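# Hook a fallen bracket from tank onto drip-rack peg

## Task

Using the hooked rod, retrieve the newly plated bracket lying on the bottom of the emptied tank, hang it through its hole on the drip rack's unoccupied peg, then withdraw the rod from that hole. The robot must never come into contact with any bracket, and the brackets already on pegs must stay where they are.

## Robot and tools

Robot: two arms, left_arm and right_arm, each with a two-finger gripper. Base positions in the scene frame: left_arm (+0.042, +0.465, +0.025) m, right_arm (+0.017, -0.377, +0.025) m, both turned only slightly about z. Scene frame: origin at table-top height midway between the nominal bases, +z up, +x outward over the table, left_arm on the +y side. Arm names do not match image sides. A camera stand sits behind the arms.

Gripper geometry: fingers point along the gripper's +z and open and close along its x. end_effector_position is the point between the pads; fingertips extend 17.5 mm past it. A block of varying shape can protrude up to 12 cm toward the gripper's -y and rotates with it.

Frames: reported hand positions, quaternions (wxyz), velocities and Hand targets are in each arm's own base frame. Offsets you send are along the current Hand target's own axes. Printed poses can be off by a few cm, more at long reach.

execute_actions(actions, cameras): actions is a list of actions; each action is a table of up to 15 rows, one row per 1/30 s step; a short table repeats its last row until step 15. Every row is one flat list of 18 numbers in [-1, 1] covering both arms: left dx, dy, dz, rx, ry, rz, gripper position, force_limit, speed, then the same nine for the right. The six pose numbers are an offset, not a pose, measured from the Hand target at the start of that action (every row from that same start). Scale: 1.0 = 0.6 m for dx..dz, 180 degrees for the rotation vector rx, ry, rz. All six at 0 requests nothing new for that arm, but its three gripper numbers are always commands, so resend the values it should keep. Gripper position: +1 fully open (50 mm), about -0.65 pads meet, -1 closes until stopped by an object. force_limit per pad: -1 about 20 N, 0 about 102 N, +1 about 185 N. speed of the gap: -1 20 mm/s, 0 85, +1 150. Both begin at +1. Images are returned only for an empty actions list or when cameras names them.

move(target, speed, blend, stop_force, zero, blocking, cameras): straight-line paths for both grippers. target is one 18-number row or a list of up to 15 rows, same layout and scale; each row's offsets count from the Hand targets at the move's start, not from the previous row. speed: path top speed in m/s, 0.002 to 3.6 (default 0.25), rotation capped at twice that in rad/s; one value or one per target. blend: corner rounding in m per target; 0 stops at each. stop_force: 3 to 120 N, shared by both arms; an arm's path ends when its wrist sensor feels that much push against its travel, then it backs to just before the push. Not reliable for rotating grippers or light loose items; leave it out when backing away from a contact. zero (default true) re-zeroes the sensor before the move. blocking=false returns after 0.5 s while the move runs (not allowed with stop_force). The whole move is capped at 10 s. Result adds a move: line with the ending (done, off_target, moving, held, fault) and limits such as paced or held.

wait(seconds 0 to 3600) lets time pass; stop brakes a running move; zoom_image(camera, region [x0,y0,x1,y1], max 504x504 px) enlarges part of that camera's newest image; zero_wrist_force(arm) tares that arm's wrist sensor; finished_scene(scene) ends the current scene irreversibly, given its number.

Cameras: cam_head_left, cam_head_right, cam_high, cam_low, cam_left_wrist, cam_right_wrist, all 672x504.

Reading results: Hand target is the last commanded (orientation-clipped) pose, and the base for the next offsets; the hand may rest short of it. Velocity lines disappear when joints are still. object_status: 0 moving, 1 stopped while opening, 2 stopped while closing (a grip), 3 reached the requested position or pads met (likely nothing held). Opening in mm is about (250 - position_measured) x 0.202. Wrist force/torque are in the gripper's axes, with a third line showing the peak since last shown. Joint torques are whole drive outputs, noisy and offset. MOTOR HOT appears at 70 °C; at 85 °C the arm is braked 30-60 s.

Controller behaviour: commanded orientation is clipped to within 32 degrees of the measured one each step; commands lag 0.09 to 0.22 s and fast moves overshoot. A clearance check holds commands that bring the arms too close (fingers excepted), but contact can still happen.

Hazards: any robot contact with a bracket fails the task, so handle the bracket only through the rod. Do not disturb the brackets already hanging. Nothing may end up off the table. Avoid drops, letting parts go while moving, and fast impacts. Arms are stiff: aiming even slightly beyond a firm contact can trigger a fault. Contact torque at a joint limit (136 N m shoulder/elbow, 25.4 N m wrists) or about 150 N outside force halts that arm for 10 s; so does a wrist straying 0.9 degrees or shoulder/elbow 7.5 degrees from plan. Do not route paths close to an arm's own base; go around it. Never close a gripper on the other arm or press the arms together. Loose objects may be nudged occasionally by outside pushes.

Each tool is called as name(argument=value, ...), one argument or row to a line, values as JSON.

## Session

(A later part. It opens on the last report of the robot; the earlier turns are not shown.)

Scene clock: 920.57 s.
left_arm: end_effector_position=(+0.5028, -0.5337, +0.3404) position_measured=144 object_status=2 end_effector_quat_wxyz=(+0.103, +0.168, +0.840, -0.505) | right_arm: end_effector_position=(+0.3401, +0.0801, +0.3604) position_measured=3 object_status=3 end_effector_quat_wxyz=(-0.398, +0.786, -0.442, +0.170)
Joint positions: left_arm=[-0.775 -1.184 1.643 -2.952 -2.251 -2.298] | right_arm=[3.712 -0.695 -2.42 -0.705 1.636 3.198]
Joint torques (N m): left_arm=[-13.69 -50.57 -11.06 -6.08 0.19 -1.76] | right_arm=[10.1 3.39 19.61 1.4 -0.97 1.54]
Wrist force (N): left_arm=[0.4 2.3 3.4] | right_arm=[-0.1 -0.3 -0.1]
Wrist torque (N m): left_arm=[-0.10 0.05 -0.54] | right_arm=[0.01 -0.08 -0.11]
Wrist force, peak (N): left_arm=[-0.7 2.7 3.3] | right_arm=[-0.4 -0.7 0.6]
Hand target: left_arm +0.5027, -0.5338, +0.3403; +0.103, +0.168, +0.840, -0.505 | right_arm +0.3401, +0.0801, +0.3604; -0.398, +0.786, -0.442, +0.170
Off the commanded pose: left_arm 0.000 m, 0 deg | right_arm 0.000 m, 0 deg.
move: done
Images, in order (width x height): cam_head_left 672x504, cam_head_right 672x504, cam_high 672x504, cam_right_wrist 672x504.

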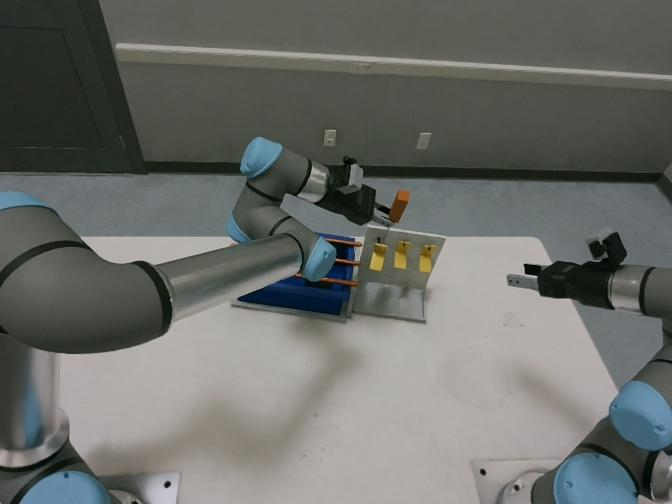

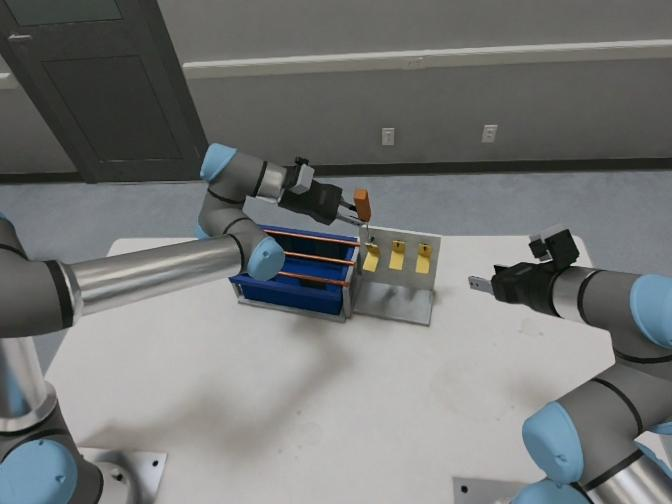

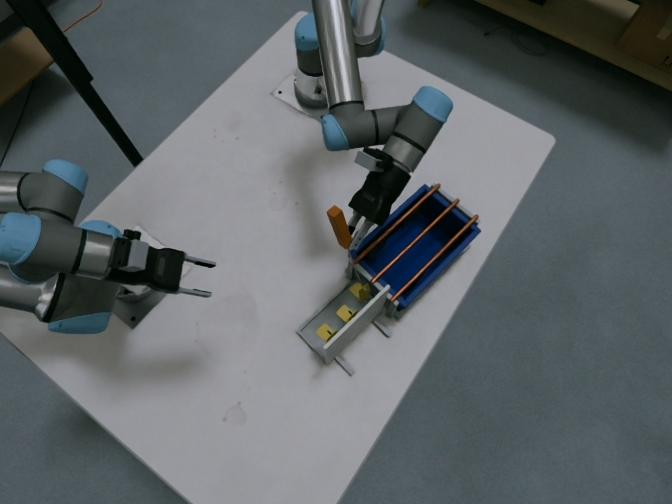

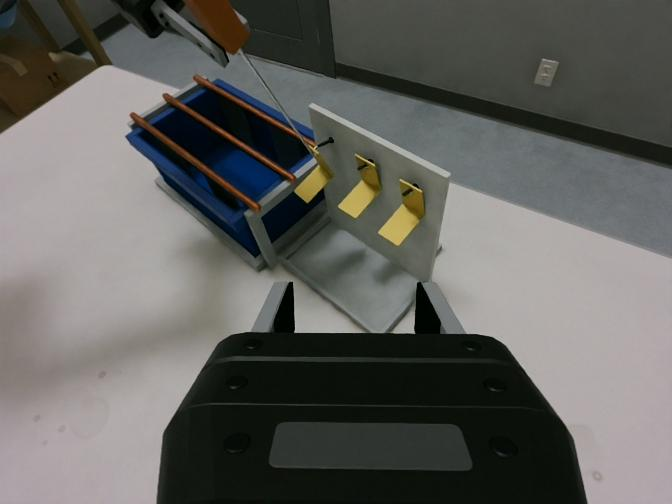

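move(
  target=[-0.0098,0.0098,-0.0027,0,0,0,-1,-0.6,-0.3,0,0,0,0,0,0,1,1,1],
  speed=0.03,
  cameras=["cam_right_wrist","cam_head_right","cam_head_left","cam_high"],
)

zoom_image(
  camera="cam_right_wrist",
  region=[300, 120, 350, 170],
)

zoom_image(
  camera="cam_head_right",
  region=[350, 220, 400, 270],
)

zoom_image(
  camera="cam_head_left",
  region=[360, 220, 400, 260],
)

zoom_image(
  camera="cam_high",
  region=[340, 260, 390, 310],
)

Scene clock: 956.40 s.
left_arm: end_effector_position=(+0.5106, -0.5308, +0.3384) position_measured=144 object_status=2 end_effector_quat_wxyz=(+0.103, +0.168, +0.840, -0.505) | right_arm: end_effector_position=(+0.3401, +0.0801, +0.3604) position_measured=3 object_status=3 end_effector_quat_wxyz=(-0.398, +0.786, -0.442, +0.170)
Joint positions: left_arm=[-0.762 -1.172 1.63 -2.944 -2.262 -2.288] | right_arm=[3.712 -0.695 -2.42 -0.705 1.636 3.198]
Joint torques (N m): left_arm=[-12.19 -54.3 -14.77 -4.23 0.15 -2.15] | right_arm=[10.8 3.37 18.02 1.29 -0.82 1.11]
Wrist force (N): left_arm=[0.1 2.0 3.1] | right_arm=[-0.3 -0.6 0.4]
Wrist torque (N m): left_arm=[-0.14 0.08 -0.57] | right_arm=[-0.04 -0.05 -0.12]
Wrist force, peak (N): left_arm=[1.1 1.9 3.9] | right_arm=[-0.7 -0.5 0.4]
Hand target: left_arm +0.5104, -0.5309, +0.3383; +0.103, +0.168, +0.840, -0.505 | right_arm +0.3401, +0.0801, +0.3604; -0.398, +0.786, -0.442, +0.170
Off the commanded pose: left_arm 0.000 m, 0 deg | right_arm 0.000 m, 0 deg.
move: done
Images, in order (width x height): cam_head_left 672x504, cam_head_right 672x504, cam_high 672x504, cam_right_wrist 672x504.

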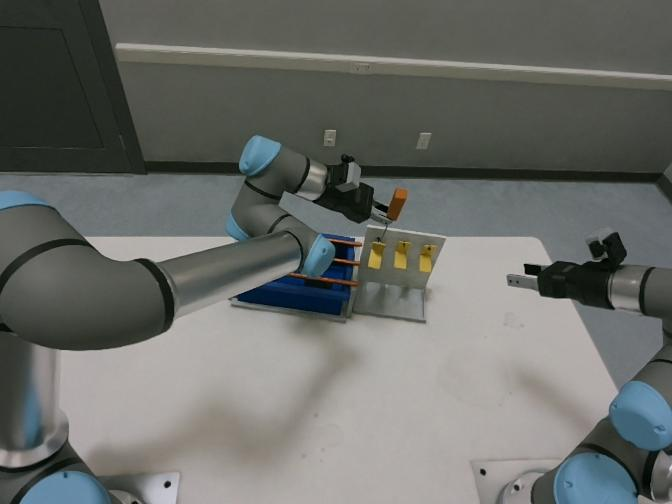

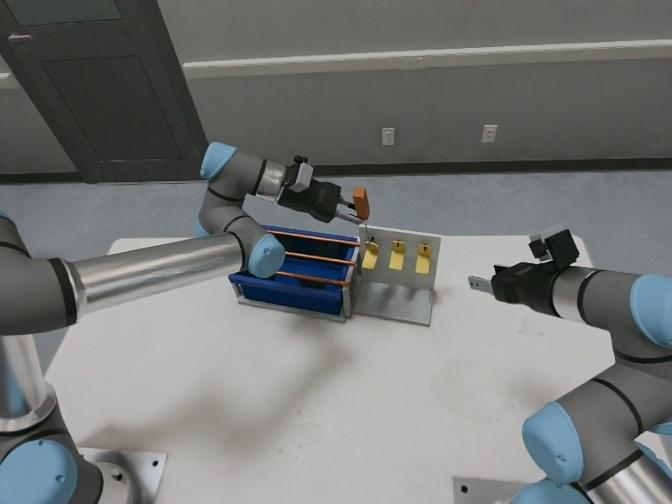

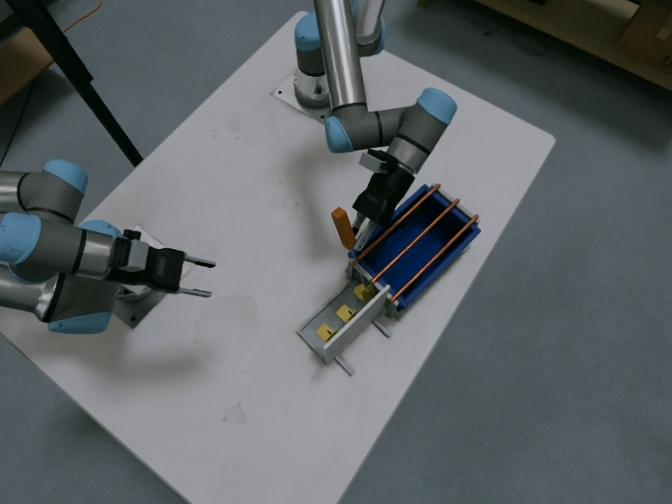

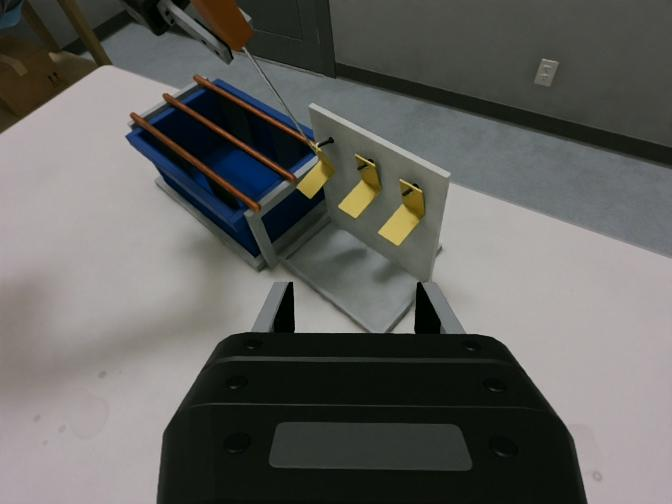

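Scaled by 10.080.

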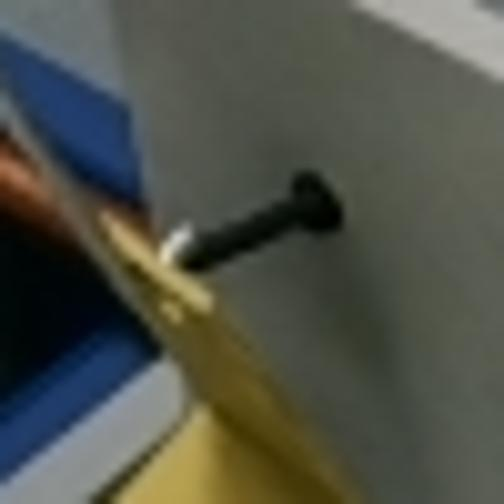

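Scaled by 10.080.

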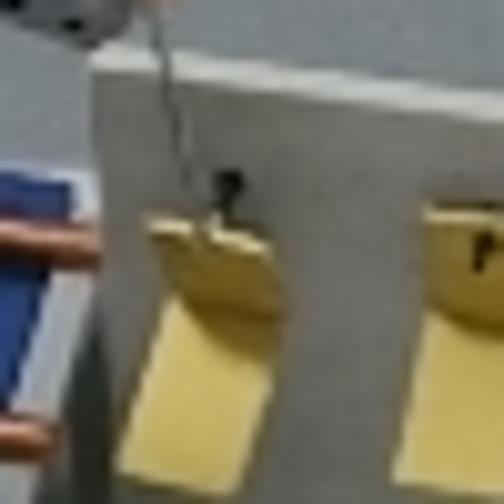

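Scaled by 12.600.

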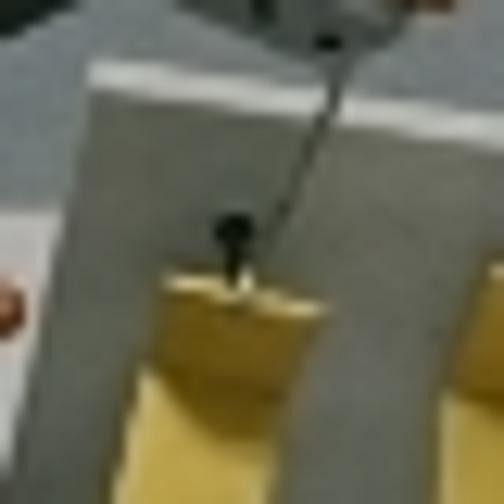

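Scaled by 10.080.

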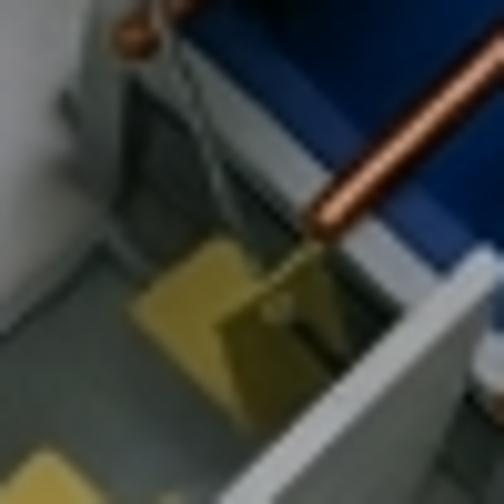

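move(
  target=[-0.0127,-0.0005,-0.0005,0,0,0,-1,-0.6,-0.3,0,0,0,0,0,0,1,1,1],
  speed=0.03,
  cameras=["cam_right_wrist","cam_head_right","cam_head_left","cam_high"],
)

zoom_image(
  camera="cam_right_wrist",
  region=[300, 120, 350, 170],
)

zoom_image(
  camera="cam_head_right",
  region=[350, 220, 400, 270],
)

zoom_image(
  camera="cam_head_left",
  region=[360, 220, 400, 260],
)

zoom_image(
  camera="cam_high",
  region=[340, 260, 390, 310],
)

Scene clock: 992.27 s.
left_arm: end_effector_position=(+0.5174, -0.5321, +0.3413) position_measured=144 object_status=2 end_effector_quat_wxyz=(+0.103, +0.168, +0.840, -0.505) | right_arm: end_effector_position=(+0.3401, +0.0801, +0.3604) position_measured=3 object_status=3 end_effector_quat_wxyz=(-0.398, +0.786, -0.442, +0.170)
Joint positions: left_arm=[-0.755 -1.162 1.606 -2.927 -2.267 -2.283] | right_arm=[3.712 -0.695 -2.42 -0.705 1.636 3.198]
Joint torques (N m): left_arm=[-6.32 -54.94 -10.56 -6.36 -0.46 -1.42] | right_arm=[10.18 3.22 18.85 1.2 -1.04 0.95]
Wrist force (N): left_arm=[0.9 4.8 4.2] | right_arm=[-0.3 -0.1 0.1]
Wrist torque (N m): left_arm=[-0.05 0.16 -0.69] | right_arm=[0.04 -0.04 -0.12]
Wrist force, peak (N): left_arm=[0.4 5.8 4.7] | right_arm=[-0.1 -0.9 0.4]
Hand target: left_arm +0.5173, -0.5321, +0.3413; +0.103, +0.168, +0.840, -0.505 | right_arm +0.3401, +0.0801, +0.3604; -0.398, +0.786, -0.442, +0.170
Off the commanded pose: left_arm 0.000 m, 0 deg | right_arm 0.000 m, 0 deg.
move: done
Images, in order (width x height): cam_head_left 672x504, cam_head_right 672x504, cam_high 672x504, cam_right_wrist 672x504.

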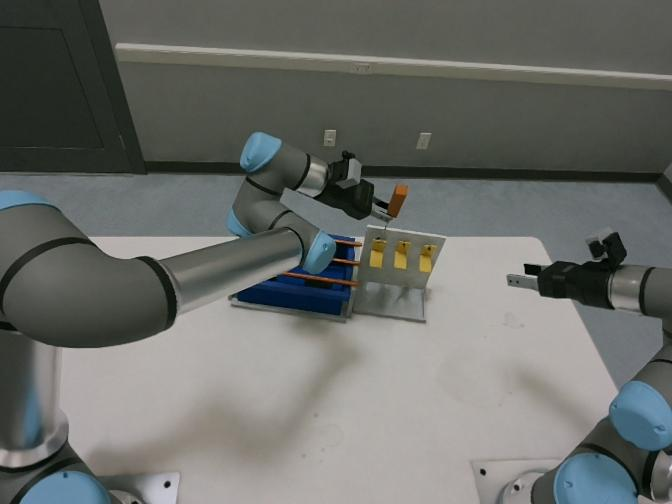

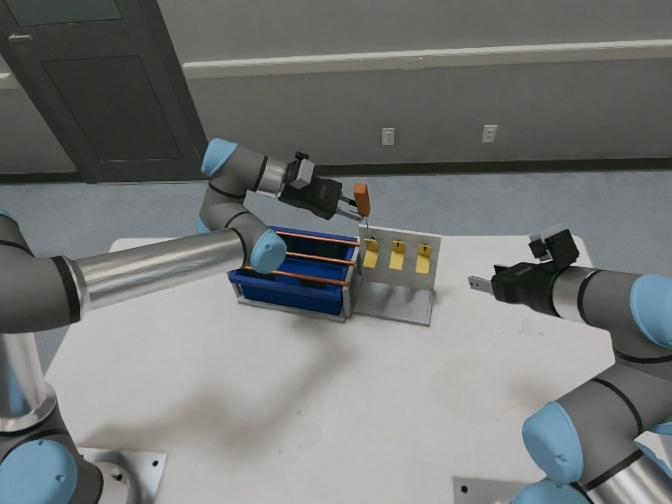

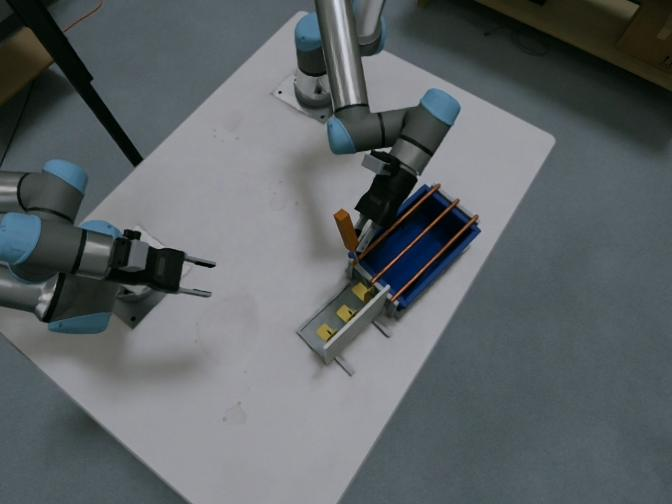

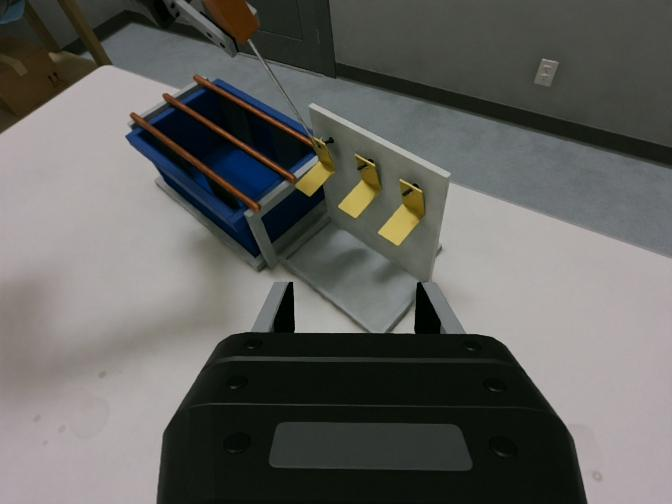

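Scaled by 10.080.

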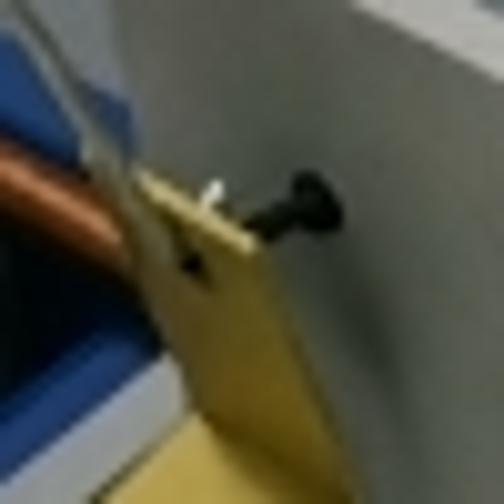

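Scaled by 10.080.

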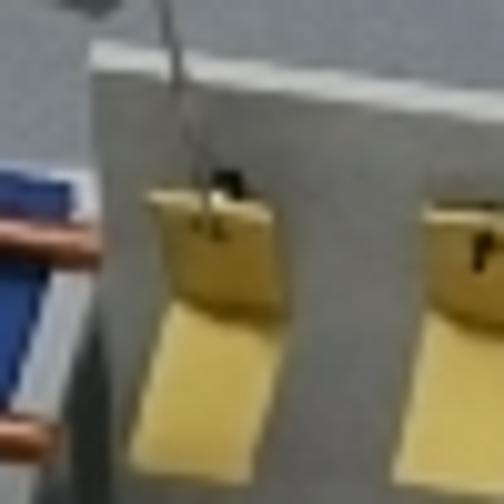

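Scaled by 12.600.

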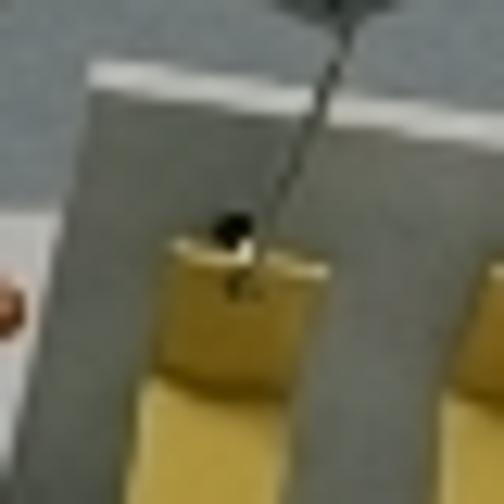

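Scaled by 10.080.

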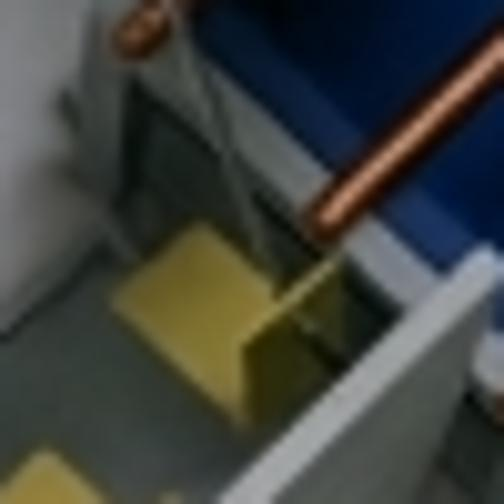

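move(
  target=[-0.0088,0.0043,0.0025,0,0,0,-1,-0.6,-0.3,0,0,0,0,0,0,1,1,1],
  speed=0.03,
  stop_force=8,
  cameras=["cam_right_wrist","cam_head_right","cam_head_left"],
)

zoom_image(
  camera="cam_right_wrist",
  region=[300, 120, 350, 170],
)

zoom_image(
  camera="cam_head_left",
  region=[360, 220, 400, 260],
)

Scene clock: 1005.37 s.
left_arm: end_effector_position=(+0.5202, -0.5328, +0.3409) position_measured=144 object_status=2 end_effector_quat_wxyz=(+0.103, +0.168, +0.840, -0.505) | right_arm: end_effector_position=(+0.3401, +0.0801, +0.3604) position_measured=3 object_status=3 end_effector_quat_wxyz=(-0.398, +0.786, -0.442, +0.170)
Joint positions: left_arm=[-0.753 -1.155 1.597 -2.924 -2.269 -2.281] | right_arm=[3.712 -0.695 -2.42 -0.705 1.636 3.198]
Joint torques (N m): left_arm=[-11.17 -36.12 -5.01 -3.53 2.25 -1.61] | right_arm=[9.74 2.34 19.51 1.2 -0.84 0.76]
Wrist force (N): left_arm=[1.5 -9.4 -2.3] | right_arm=[-0.2 -0.3 0.2]
Wrist torque (N m): left_arm=[-0.26 0.26 -0.77] | right_arm=[0.01 -0.07 -0.12]
Wrist force, peak (N): left_arm=[2.3 -13.2 -4.4] | right_arm=[-0.8 -0.5 0.2]
Hand target: left_arm +0.5202, -0.5328, +0.3409; +0.103, +0.168, +0.840, -0.505 (not the last commanded pose) | right_arm +0.3401, +0.0801, +0.3604; -0.398, +0.786, -0.442, +0.170
Off the commanded pose: left_arm 0.003 m, 0 deg | right_arm 0.000 m, 0 deg.
move: contact (left_arm)
Images, in order (width x height): cam_head_left 672x504, cam_head_right 672x504, cam_right_wrist 672x504.

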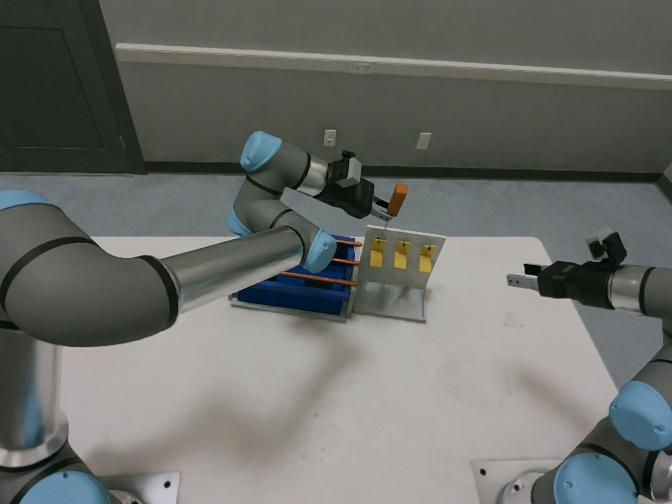

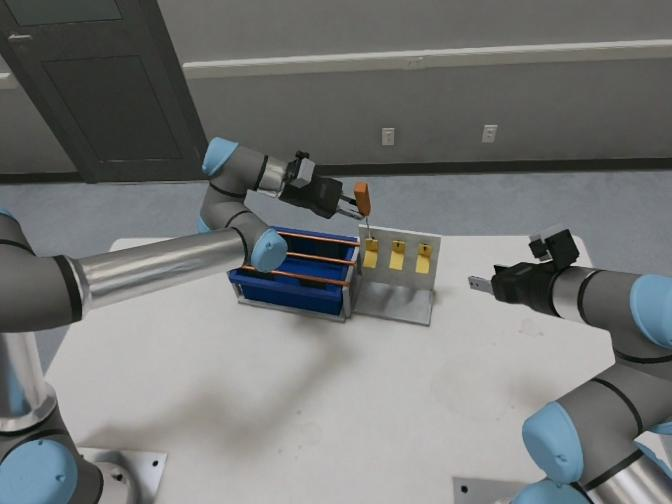

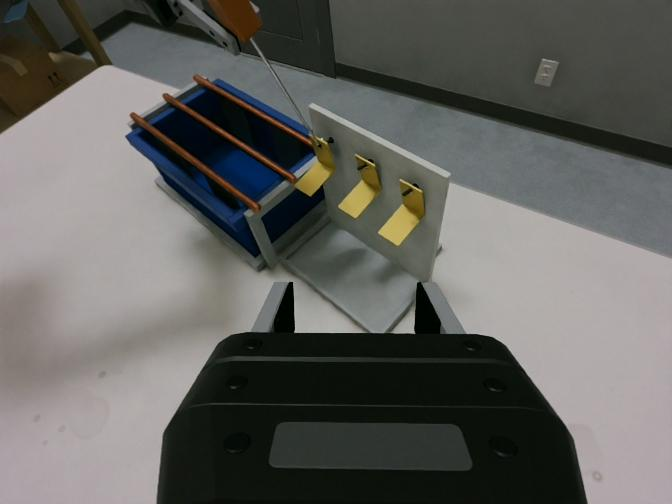

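Scaled by 10.080.

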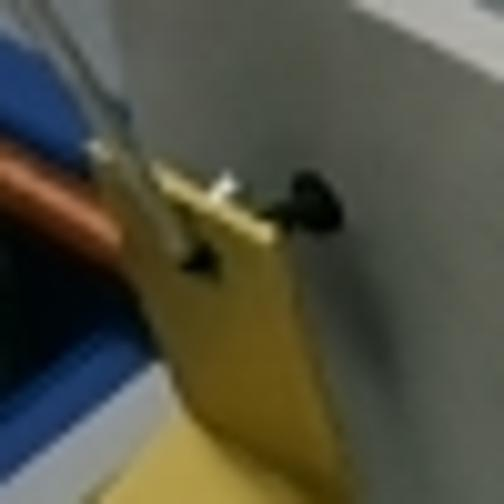

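Scaled by 12.600.

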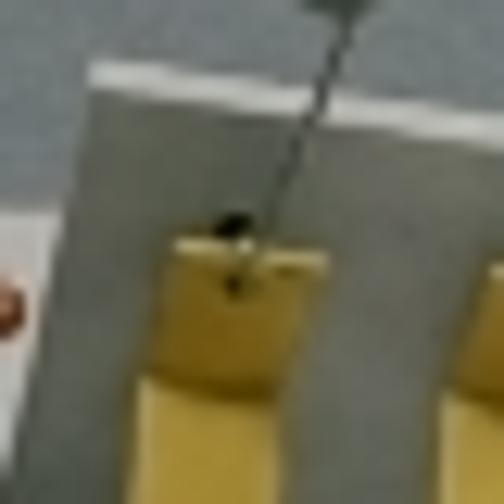

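move(
  target=[-0.0498,0.0022,0.0015,0,0.0278,-0.0481,-1,-0.6,-0.3,0,0,0,0,0,0,1,1,1],
  speed=0.04,
  cameras=["cam_right_wrist","cam_head_left"],
)

zoom_image(
  camera="cam_right_wrist",
  region=[300, 120, 350, 170],
)

zoom_image(
  camera="cam_head_left",
  region=[360, 220, 400, 260],
)

Scene clock: 1038.47 s.
left_arm: end_effector_position=(+0.5485, -0.5383, +0.3497) position_measured=144 object_status=2 end_effector_quat_wxyz=(+0.027, +0.126, +0.854, -0.503) end_effector_velocity=(+0.000, +0.000, +0.000) end_effector_angular_velocity=(-0.001, -0.005, +0.000) | right_arm: end_effector_position=(+0.3401, +0.0801, +0.3604) position_measured=3 object_status=3 end_effector_quat_wxyz=(-0.398, +0.786, -0.442, +0.170)
Joint positions: left_arm=[-0.71 -1.087 1.433 -2.715 -2.36 -2.335] | right_arm=[3.712 -0.695 -2.42 -0.705 1.636 3.198]
Joint velocities: left_arm=[0 -0.002 0.003 -0.005 0.002 0.002] | right_arm=[within noise]
Joint torques (N m): left_arm=[-5.69 -71.73 -21.5 -8.96 -2.55 2.06] | right_arm=[8.96 2.24 19.1 1.35 -1.04 0.88]
Wrist force (N): left_arm=[0.5 17.9 10.5] | right_arm=[-0.2 -0.5 0.1]
Wrist torque (N m): left_arm=[0.07 0.11 -0.58] | right_arm=[-0.02 -0.07 -0.12]
Wrist force, peak (N): left_arm=[0.5 17.9 10.5] | right_arm=[-0.5 -0.6 0.5]
Hand target: left_arm +0.5483, -0.5384, +0.3496; +0.027, +0.126, +0.854, -0.503 | right_arm +0.3401, +0.0801, +0.3604; -0.398, +0.786, -0.442, +0.170
Off the commanded pose: left_arm 0.000 m, 0 deg | right_arm 0.000 m, 0 deg.
move: done
Images, in order (width x height): cam_head_left 672x504, cam_right_wrist 672x504.

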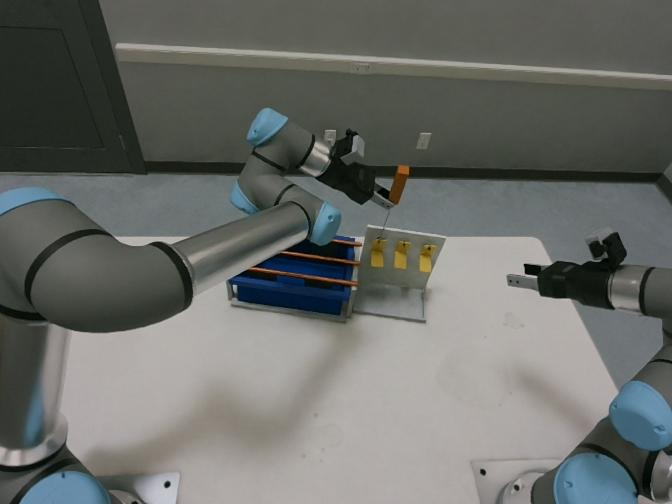

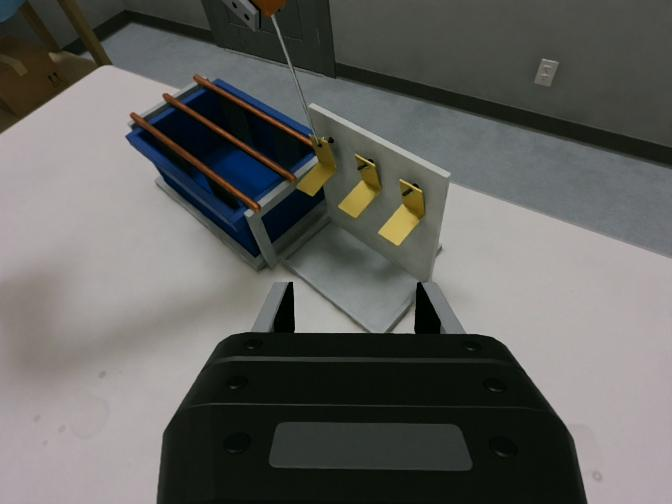

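Scaled by 10.080.

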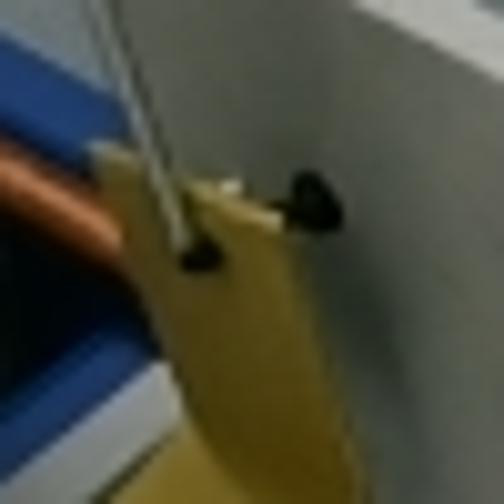

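Scaled by 12.600.

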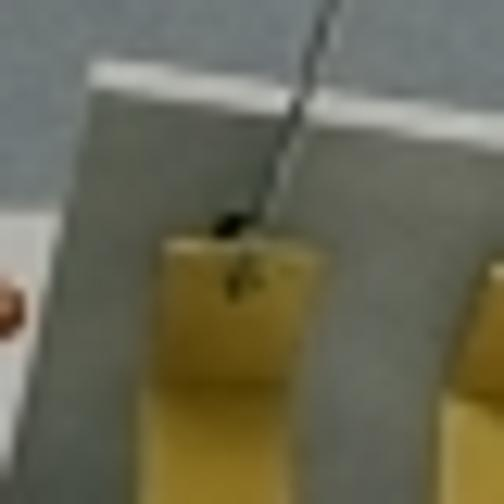

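move(
  target=[0,0.0043,0.0025,0,0,0,-1,-0.6,-0.3,0,0,0,0,0,0,1,1,1],
  speed=0.03,
  cameras=["cam_right_wrist","cam_head_left"],
)

zoom_image(
  camera="cam_right_wrist",
  region=[300, 120, 350, 170],
)

zoom_image(
  camera="cam_head_left",
  region=[360, 220, 400, 260],
)

Scene clock: 1052.97 s.
left_arm: end_effector_position=(+0.5487, -0.5386, +0.3470) position_measured=144 object_status=2 end_effector_quat_wxyz=(+0.028, +0.127, +0.854, -0.504) | right_arm: end_effector_position=(+0.3401, +0.0801, +0.3604) position_measured=3 object_status=3 end_effector_quat_wxyz=(-0.398, +0.786, -0.442, +0.170)
Joint positions: left_arm=[-0.71 -1.084 1.436 -2.721 -2.36 -2.335] | right_arm=[3.712 -0.695 -2.42 -0.705 1.636 3.198]
Joint torques (N m): left_arm=[15.41 -11.12 11.03 7.58 6.98 0.64] | right_arm=[10.59 3.03 18.59 1.47 -0.98 1.03]
Wrist force (N): left_arm=[0.1 -38.5 -18.5] | right_arm=[0.0 -0.1 -0.1]
Wrist torque (N m): left_arm=[-0.09 0.12 -0.65] | right_arm=[0.04 -0.09 -0.12]
Wrist force, peak (N): left_arm=[0.2 -38.5 -18.3] | right_arm=[-0.3 -0.8 0.2]
Hand target: left_arm +0.5488, -0.5385, +0.3467; +0.027, +0.126, +0.854, -0.503 | right_arm +0.3401, +0.0801, +0.3604; -0.398, +0.786, -0.442, +0.170
Off the commanded pose: left_arm 0.000 m, 0 deg | right_arm 0.000 m, 0 deg.
move: done
Images, in order (width x height): cam_head_left 672x504, cam_right_wrist 672x504.

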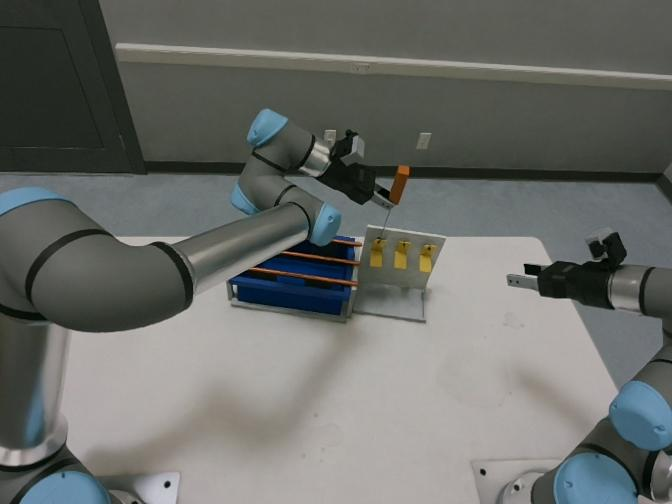

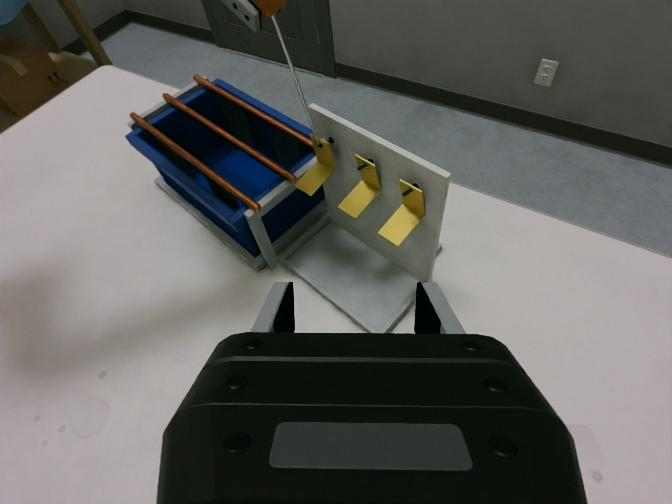

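Scaled by 10.080.

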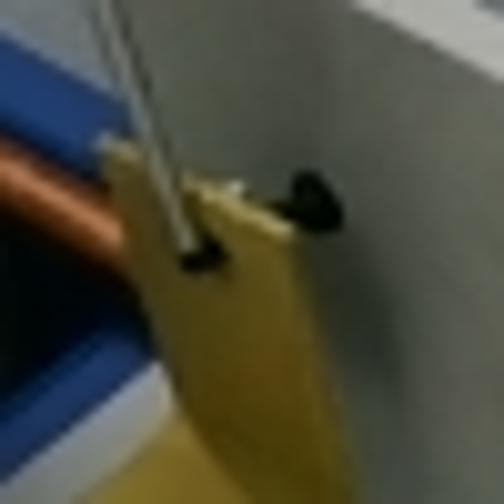

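Scaled by 12.600.

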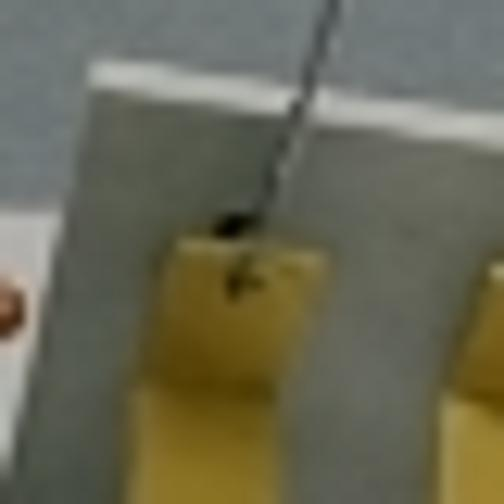

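move(
  target=[0,-0.0026,-0.0015,0,0,0,-1,-0.6,-0.3,0,0,0,0,0,0,1,1,1],
  speed=0.03,
)

Scene clock: 1065.33 s.
left_arm: end_effector_position=(+0.5486, -0.5384, +0.3483) position_measured=144 object_status=2 end_effector_quat_wxyz=(+0.027, +0.126, +0.854, -0.503) | right_arm: end_effector_position=(+0.3401, +0.0801, +0.3604) position_measured=3 object_status=3 end_effector_quat_wxyz=(-0.398, +0.786, -0.442, +0.170)
Joint positions: left_arm=[-0.71 -1.086 1.435 -2.717 -2.36 -2.335] | right_arm=[3.712 -0.695 -2.42 -0.705 1.636 3.198]
Joint torques (N m): left_arm=[-8.7 -39.72 -34.16 -3.18 0.38 -0.84] | right_arm=[9.76 3.11 18.95 1.26 -0.74 0.96]
Wrist force (N): left_arm=[0.1 -11.7 -4.0] | right_arm=[-0.3 -0.5 0.0]
Wrist torque (N m): left_arm=[-0.22 0.12 -0.60] | right_arm=[-0.03 -0.05 -0.12]
Wrist force, peak (N): left_arm=[0.3 -44.8 -22.2] | right_arm=[-0.9 -0.4 0.1]
Hand target: left_arm +0.5485, -0.5384, +0.3485; +0.027, +0.126, +0.854, -0.503 | right_arm +0.3401, +0.0801, +0.3604; -0.398, +0.786, -0.442, +0.170
Off the commanded pose: left_arm 0.000 m, 0 deg | right_arm 0.000 m, 0 deg.
move: done

move(
  target=[
    [0,-0.0009,-0.0005,0,0,0,-1,-0.6,-0.3,0,0,0,0,0,0,1,1,1],
    [0.0098,-0.001,-0.0005,0,0,0,-1,-0.6,-0.3,0,0,0,0,0,0,1,1,1],
  ],
  speed=0.02,
  cameras=["cam_right_wrist","cam_head_left","cam_high"],
)

zoom_image(
  camera="cam_right_wrist",
  region=[300, 120, 350, 170],
)

zoom_image(
  camera="cam_head_left",
  region=[360, 220, 400, 260],
)

zoom_image(
  camera="cam_high",
  region=[340, 260, 390, 310],
)

Scene clock: 1083.37 s.
left_arm: end_effector_position=(+0.5426, -0.5373, +0.3480) position_measured=144 object_status=2 end_effector_quat_wxyz=(+0.027, +0.126, +0.854, -0.503) | right_arm: end_effector_position=(+0.3401, +0.0801, +0.3604) position_measured=3 object_status=3 end_effector_quat_wxyz=(-0.398, +0.786, -0.442, +0.170)
Joint positions: left_arm=[-0.715 -1.098 1.455 -2.729 -2.357 -2.34] | right_arm=[3.712 -0.695 -2.42 -0.705 1.636 3.198]
Joint torques (N m): left_arm=[-5.51 -52.42 -46.76 -1.61 -5.15 -0.93] | right_arm=[9.74 2.67 18.55 1.34 -1.07 0.68]
Wrist force (N): left_arm=[-7.3 12.0 8.0] | right_arm=[-0.4 -0.4 0.3]
Wrist torque (N m): left_arm=[0.03 -0.64 0.26] | right_arm=[0.00 -0.03 -0.12]
Wrist force, peak (N): left_arm=[-7.4 12.5 8.4] | right_arm=[-0.7 -0.8 -0.1]
Hand target: left_arm +0.5427, -0.5373, +0.3481; +0.027, +0.126, +0.854, -0.503 | right_arm +0.3401, +0.0801, +0.3604; -0.398, +0.786, -0.442, +0.170
Off the commanded pose: left_arm 0.000 m, 0 deg | right_arm 0.000 m, 0 deg.
move: done
Images, in order (width x height): cam_head_left 672x504, cam_high 672x504, cam_right_wrist 672x504.

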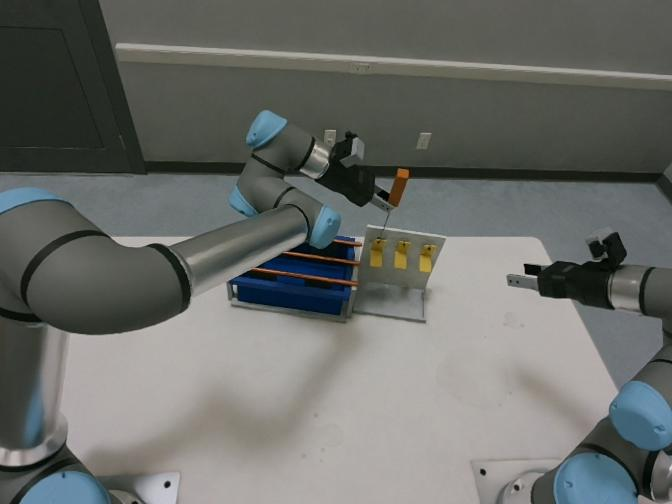

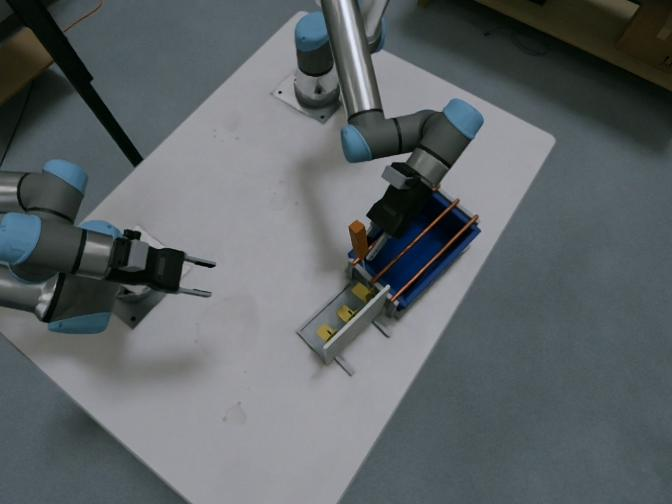

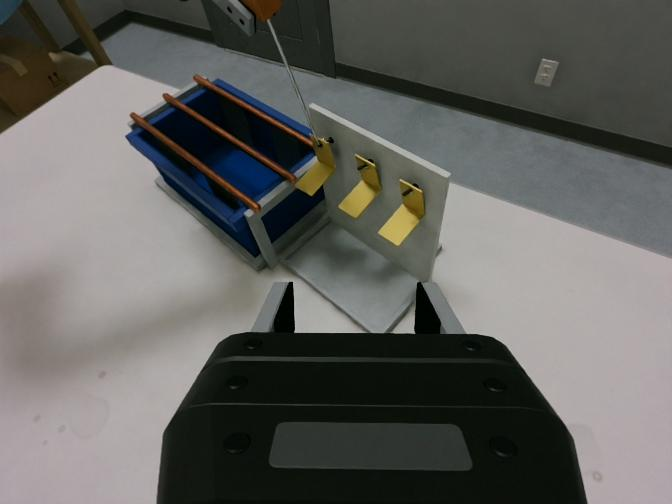

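Scaled by 10.080.

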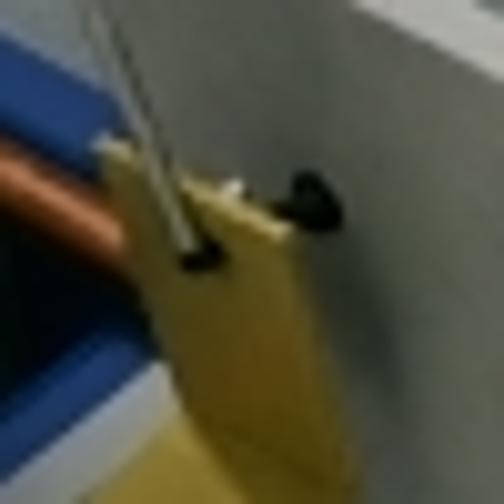

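Scaled by 12.600.

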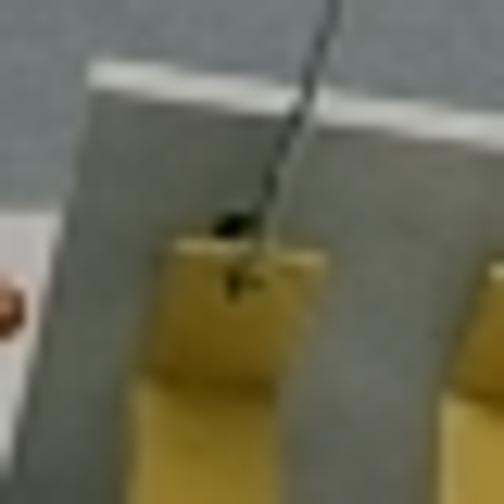

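Scaled by 10.080.

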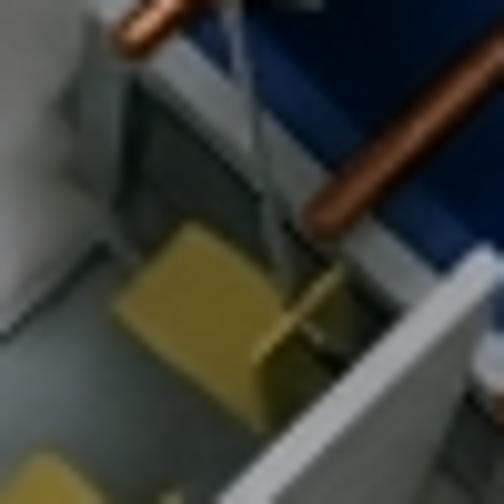

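move(
  target=[0,0.0015,0.0009,0,0,0,-1,-0.6,-0.3,0,0,0,0,0,0,1,1,1],
  speed=0.02,
  cameras=["cam_right_wrist"],
)

zoom_image(
  camera="cam_right_wrist",
  region=[300, 120, 350, 170],
)

Scene clock: 1091.93 s.
left_arm: end_effector_position=(+0.5429, -0.5374, +0.3472) position_measured=144 object_status=2 end_effector_quat_wxyz=(+0.027, +0.127, +0.854, -0.503) | right_arm: end_effector_position=(+0.3401, +0.0801, +0.3604) position_measured=3 object_status=3 end_effector_quat_wxyz=(-0.398, +0.786, -0.442, +0.170)
Joint positions: left_arm=[-0.715 -1.096 1.455 -2.731 -2.357 -2.339] | right_arm=[3.712 -0.695 -2.42 -0.705 1.636 3.198]
Joint torques (N m): left_arm=[8.76 -45.68 -1.18 2.58 -0.38 0.53] | right_arm=[10.45 2.84 19.58 1.5 -0.97 0.74]
Wrist force (N): left_arm=[-6.5 -9.8 -3.1] | right_arm=[-0.3 -0.5 0.0]
Wrist torque (N m): left_arm=[-0.17 -0.59 0.21] | right_arm=[-0.02 -0.04 -0.12]
Wrist force, peak (N): left_arm=[-7.3 14.3 9.3] | right_arm=[-0.5 -0.7 0.1]
Hand target: left_arm +0.5429, -0.5374, +0.3471; +0.027, +0.126, +0.854, -0.503 | right_arm +0.3401, +0.0801, +0.3604; -0.398, +0.786, -0.442, +0.170
Off the commanded pose: left_arm 0.000 m, 0 deg | right_arm 0.000 m, 0 deg.
move: done

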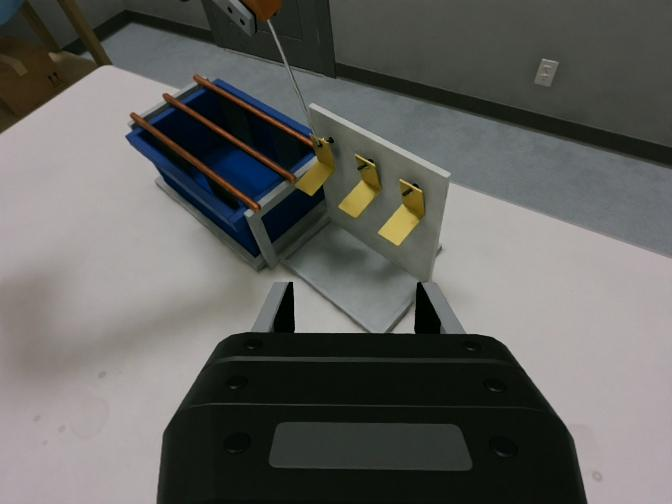

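Scaled by 10.080.

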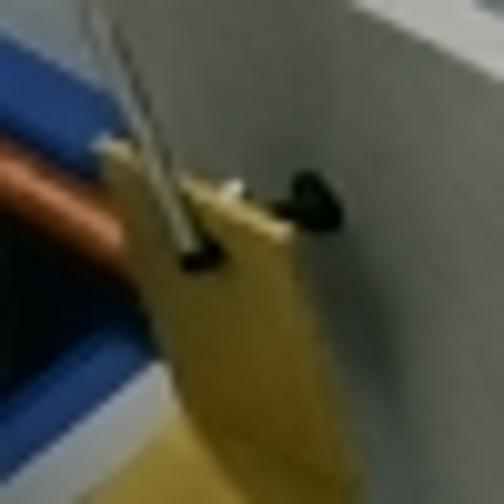

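move(
  target=[-0.0542,0.0037,0.0022,0,0.0278,-0.0481,-1,-0.6,-0.3,0,0,0,0,0,0,1,1,1],
  speed=0.04,
  cameras=["cam_right_wrist","cam_head_left"],
)

zoom_image(
  camera="cam_right_wrist",
  region=[300, 120, 350, 170],
)

zoom_image(
  camera="cam_head_left",
  region=[360, 220, 400, 260],
)

Scene clock: 1105.03 s.
left_arm: end_effector_position=(+0.5749, -0.5436, +0.3502) position_measured=144 object_status=2 end_effector_quat_wxyz=(-0.048, +0.083, +0.862, -0.498) end_effector_velocity=(+0.000, +0.000, -0.001) end_effector_angular_velocity=(+0.000, -0.004, +0.000) | right_arm: end_effector_position=(+0.3401, +0.0801, +0.3604) position_measured=3 object_status=3 end_effector_quat_wxyz=(-0.398, +0.786, -0.442, +0.170)
Joint positions: left_arm=[-0.674 -1.003 1.271 -2.516 -2.446 -2.379] | right_arm=[3.712 -0.695 -2.42 -0.705 1.636 3.198]
Joint velocities: left_arm=[0 0 0.004 -0.005 0.002 0.001] | right_arm=[within noise]
Joint torques (N m): left_arm=[-5.63 -36.79 8.4 0.06 3.62 1.24] | right_arm=[9.38 3.22 18.63 1.32 -0.93 0.64]
Wrist force (N): left_arm=[-2.5 -25.9 -11.2] | right_arm=[-0.3 -0.4 -0.1]
Wrist torque (N m): left_arm=[-0.26 -0.33 -0.05] | right_arm=[-0.01 -0.05 -0.12]
Wrist force, peak (N): left_arm=[-2.7 -35.2 -16.9] | right_arm=[-0.9 -0.6 0.2]
Hand target: left_arm +0.5747, -0.5436, +0.3502; -0.048, +0.083, +0.862, -0.498 | right_arm +0.3401, +0.0801, +0.3604; -0.398, +0.786, -0.442, +0.170
Off the commanded pose: left_arm 0.000 m, 0 deg | right_arm 0.000 m, 0 deg.
move: done
Images, in order (width x height): cam_head_left 672x504, cam_right_wrist 672x504.

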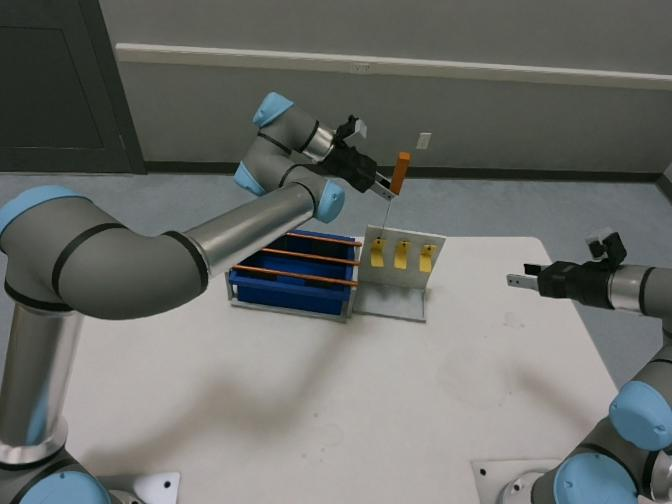

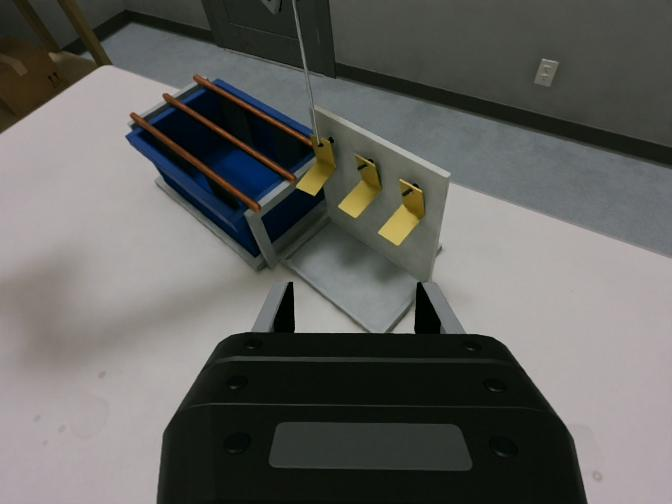

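Scaled by 10.080.

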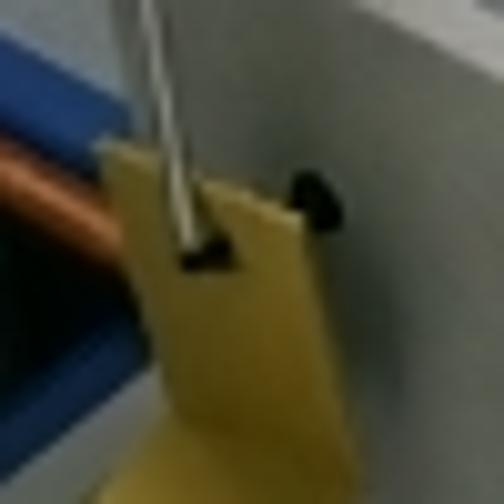

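Scaled by 12.600.

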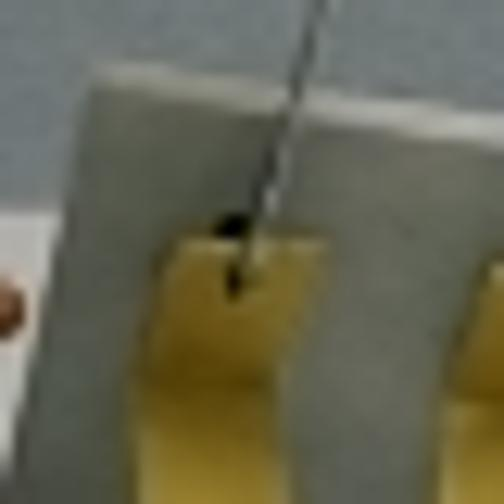

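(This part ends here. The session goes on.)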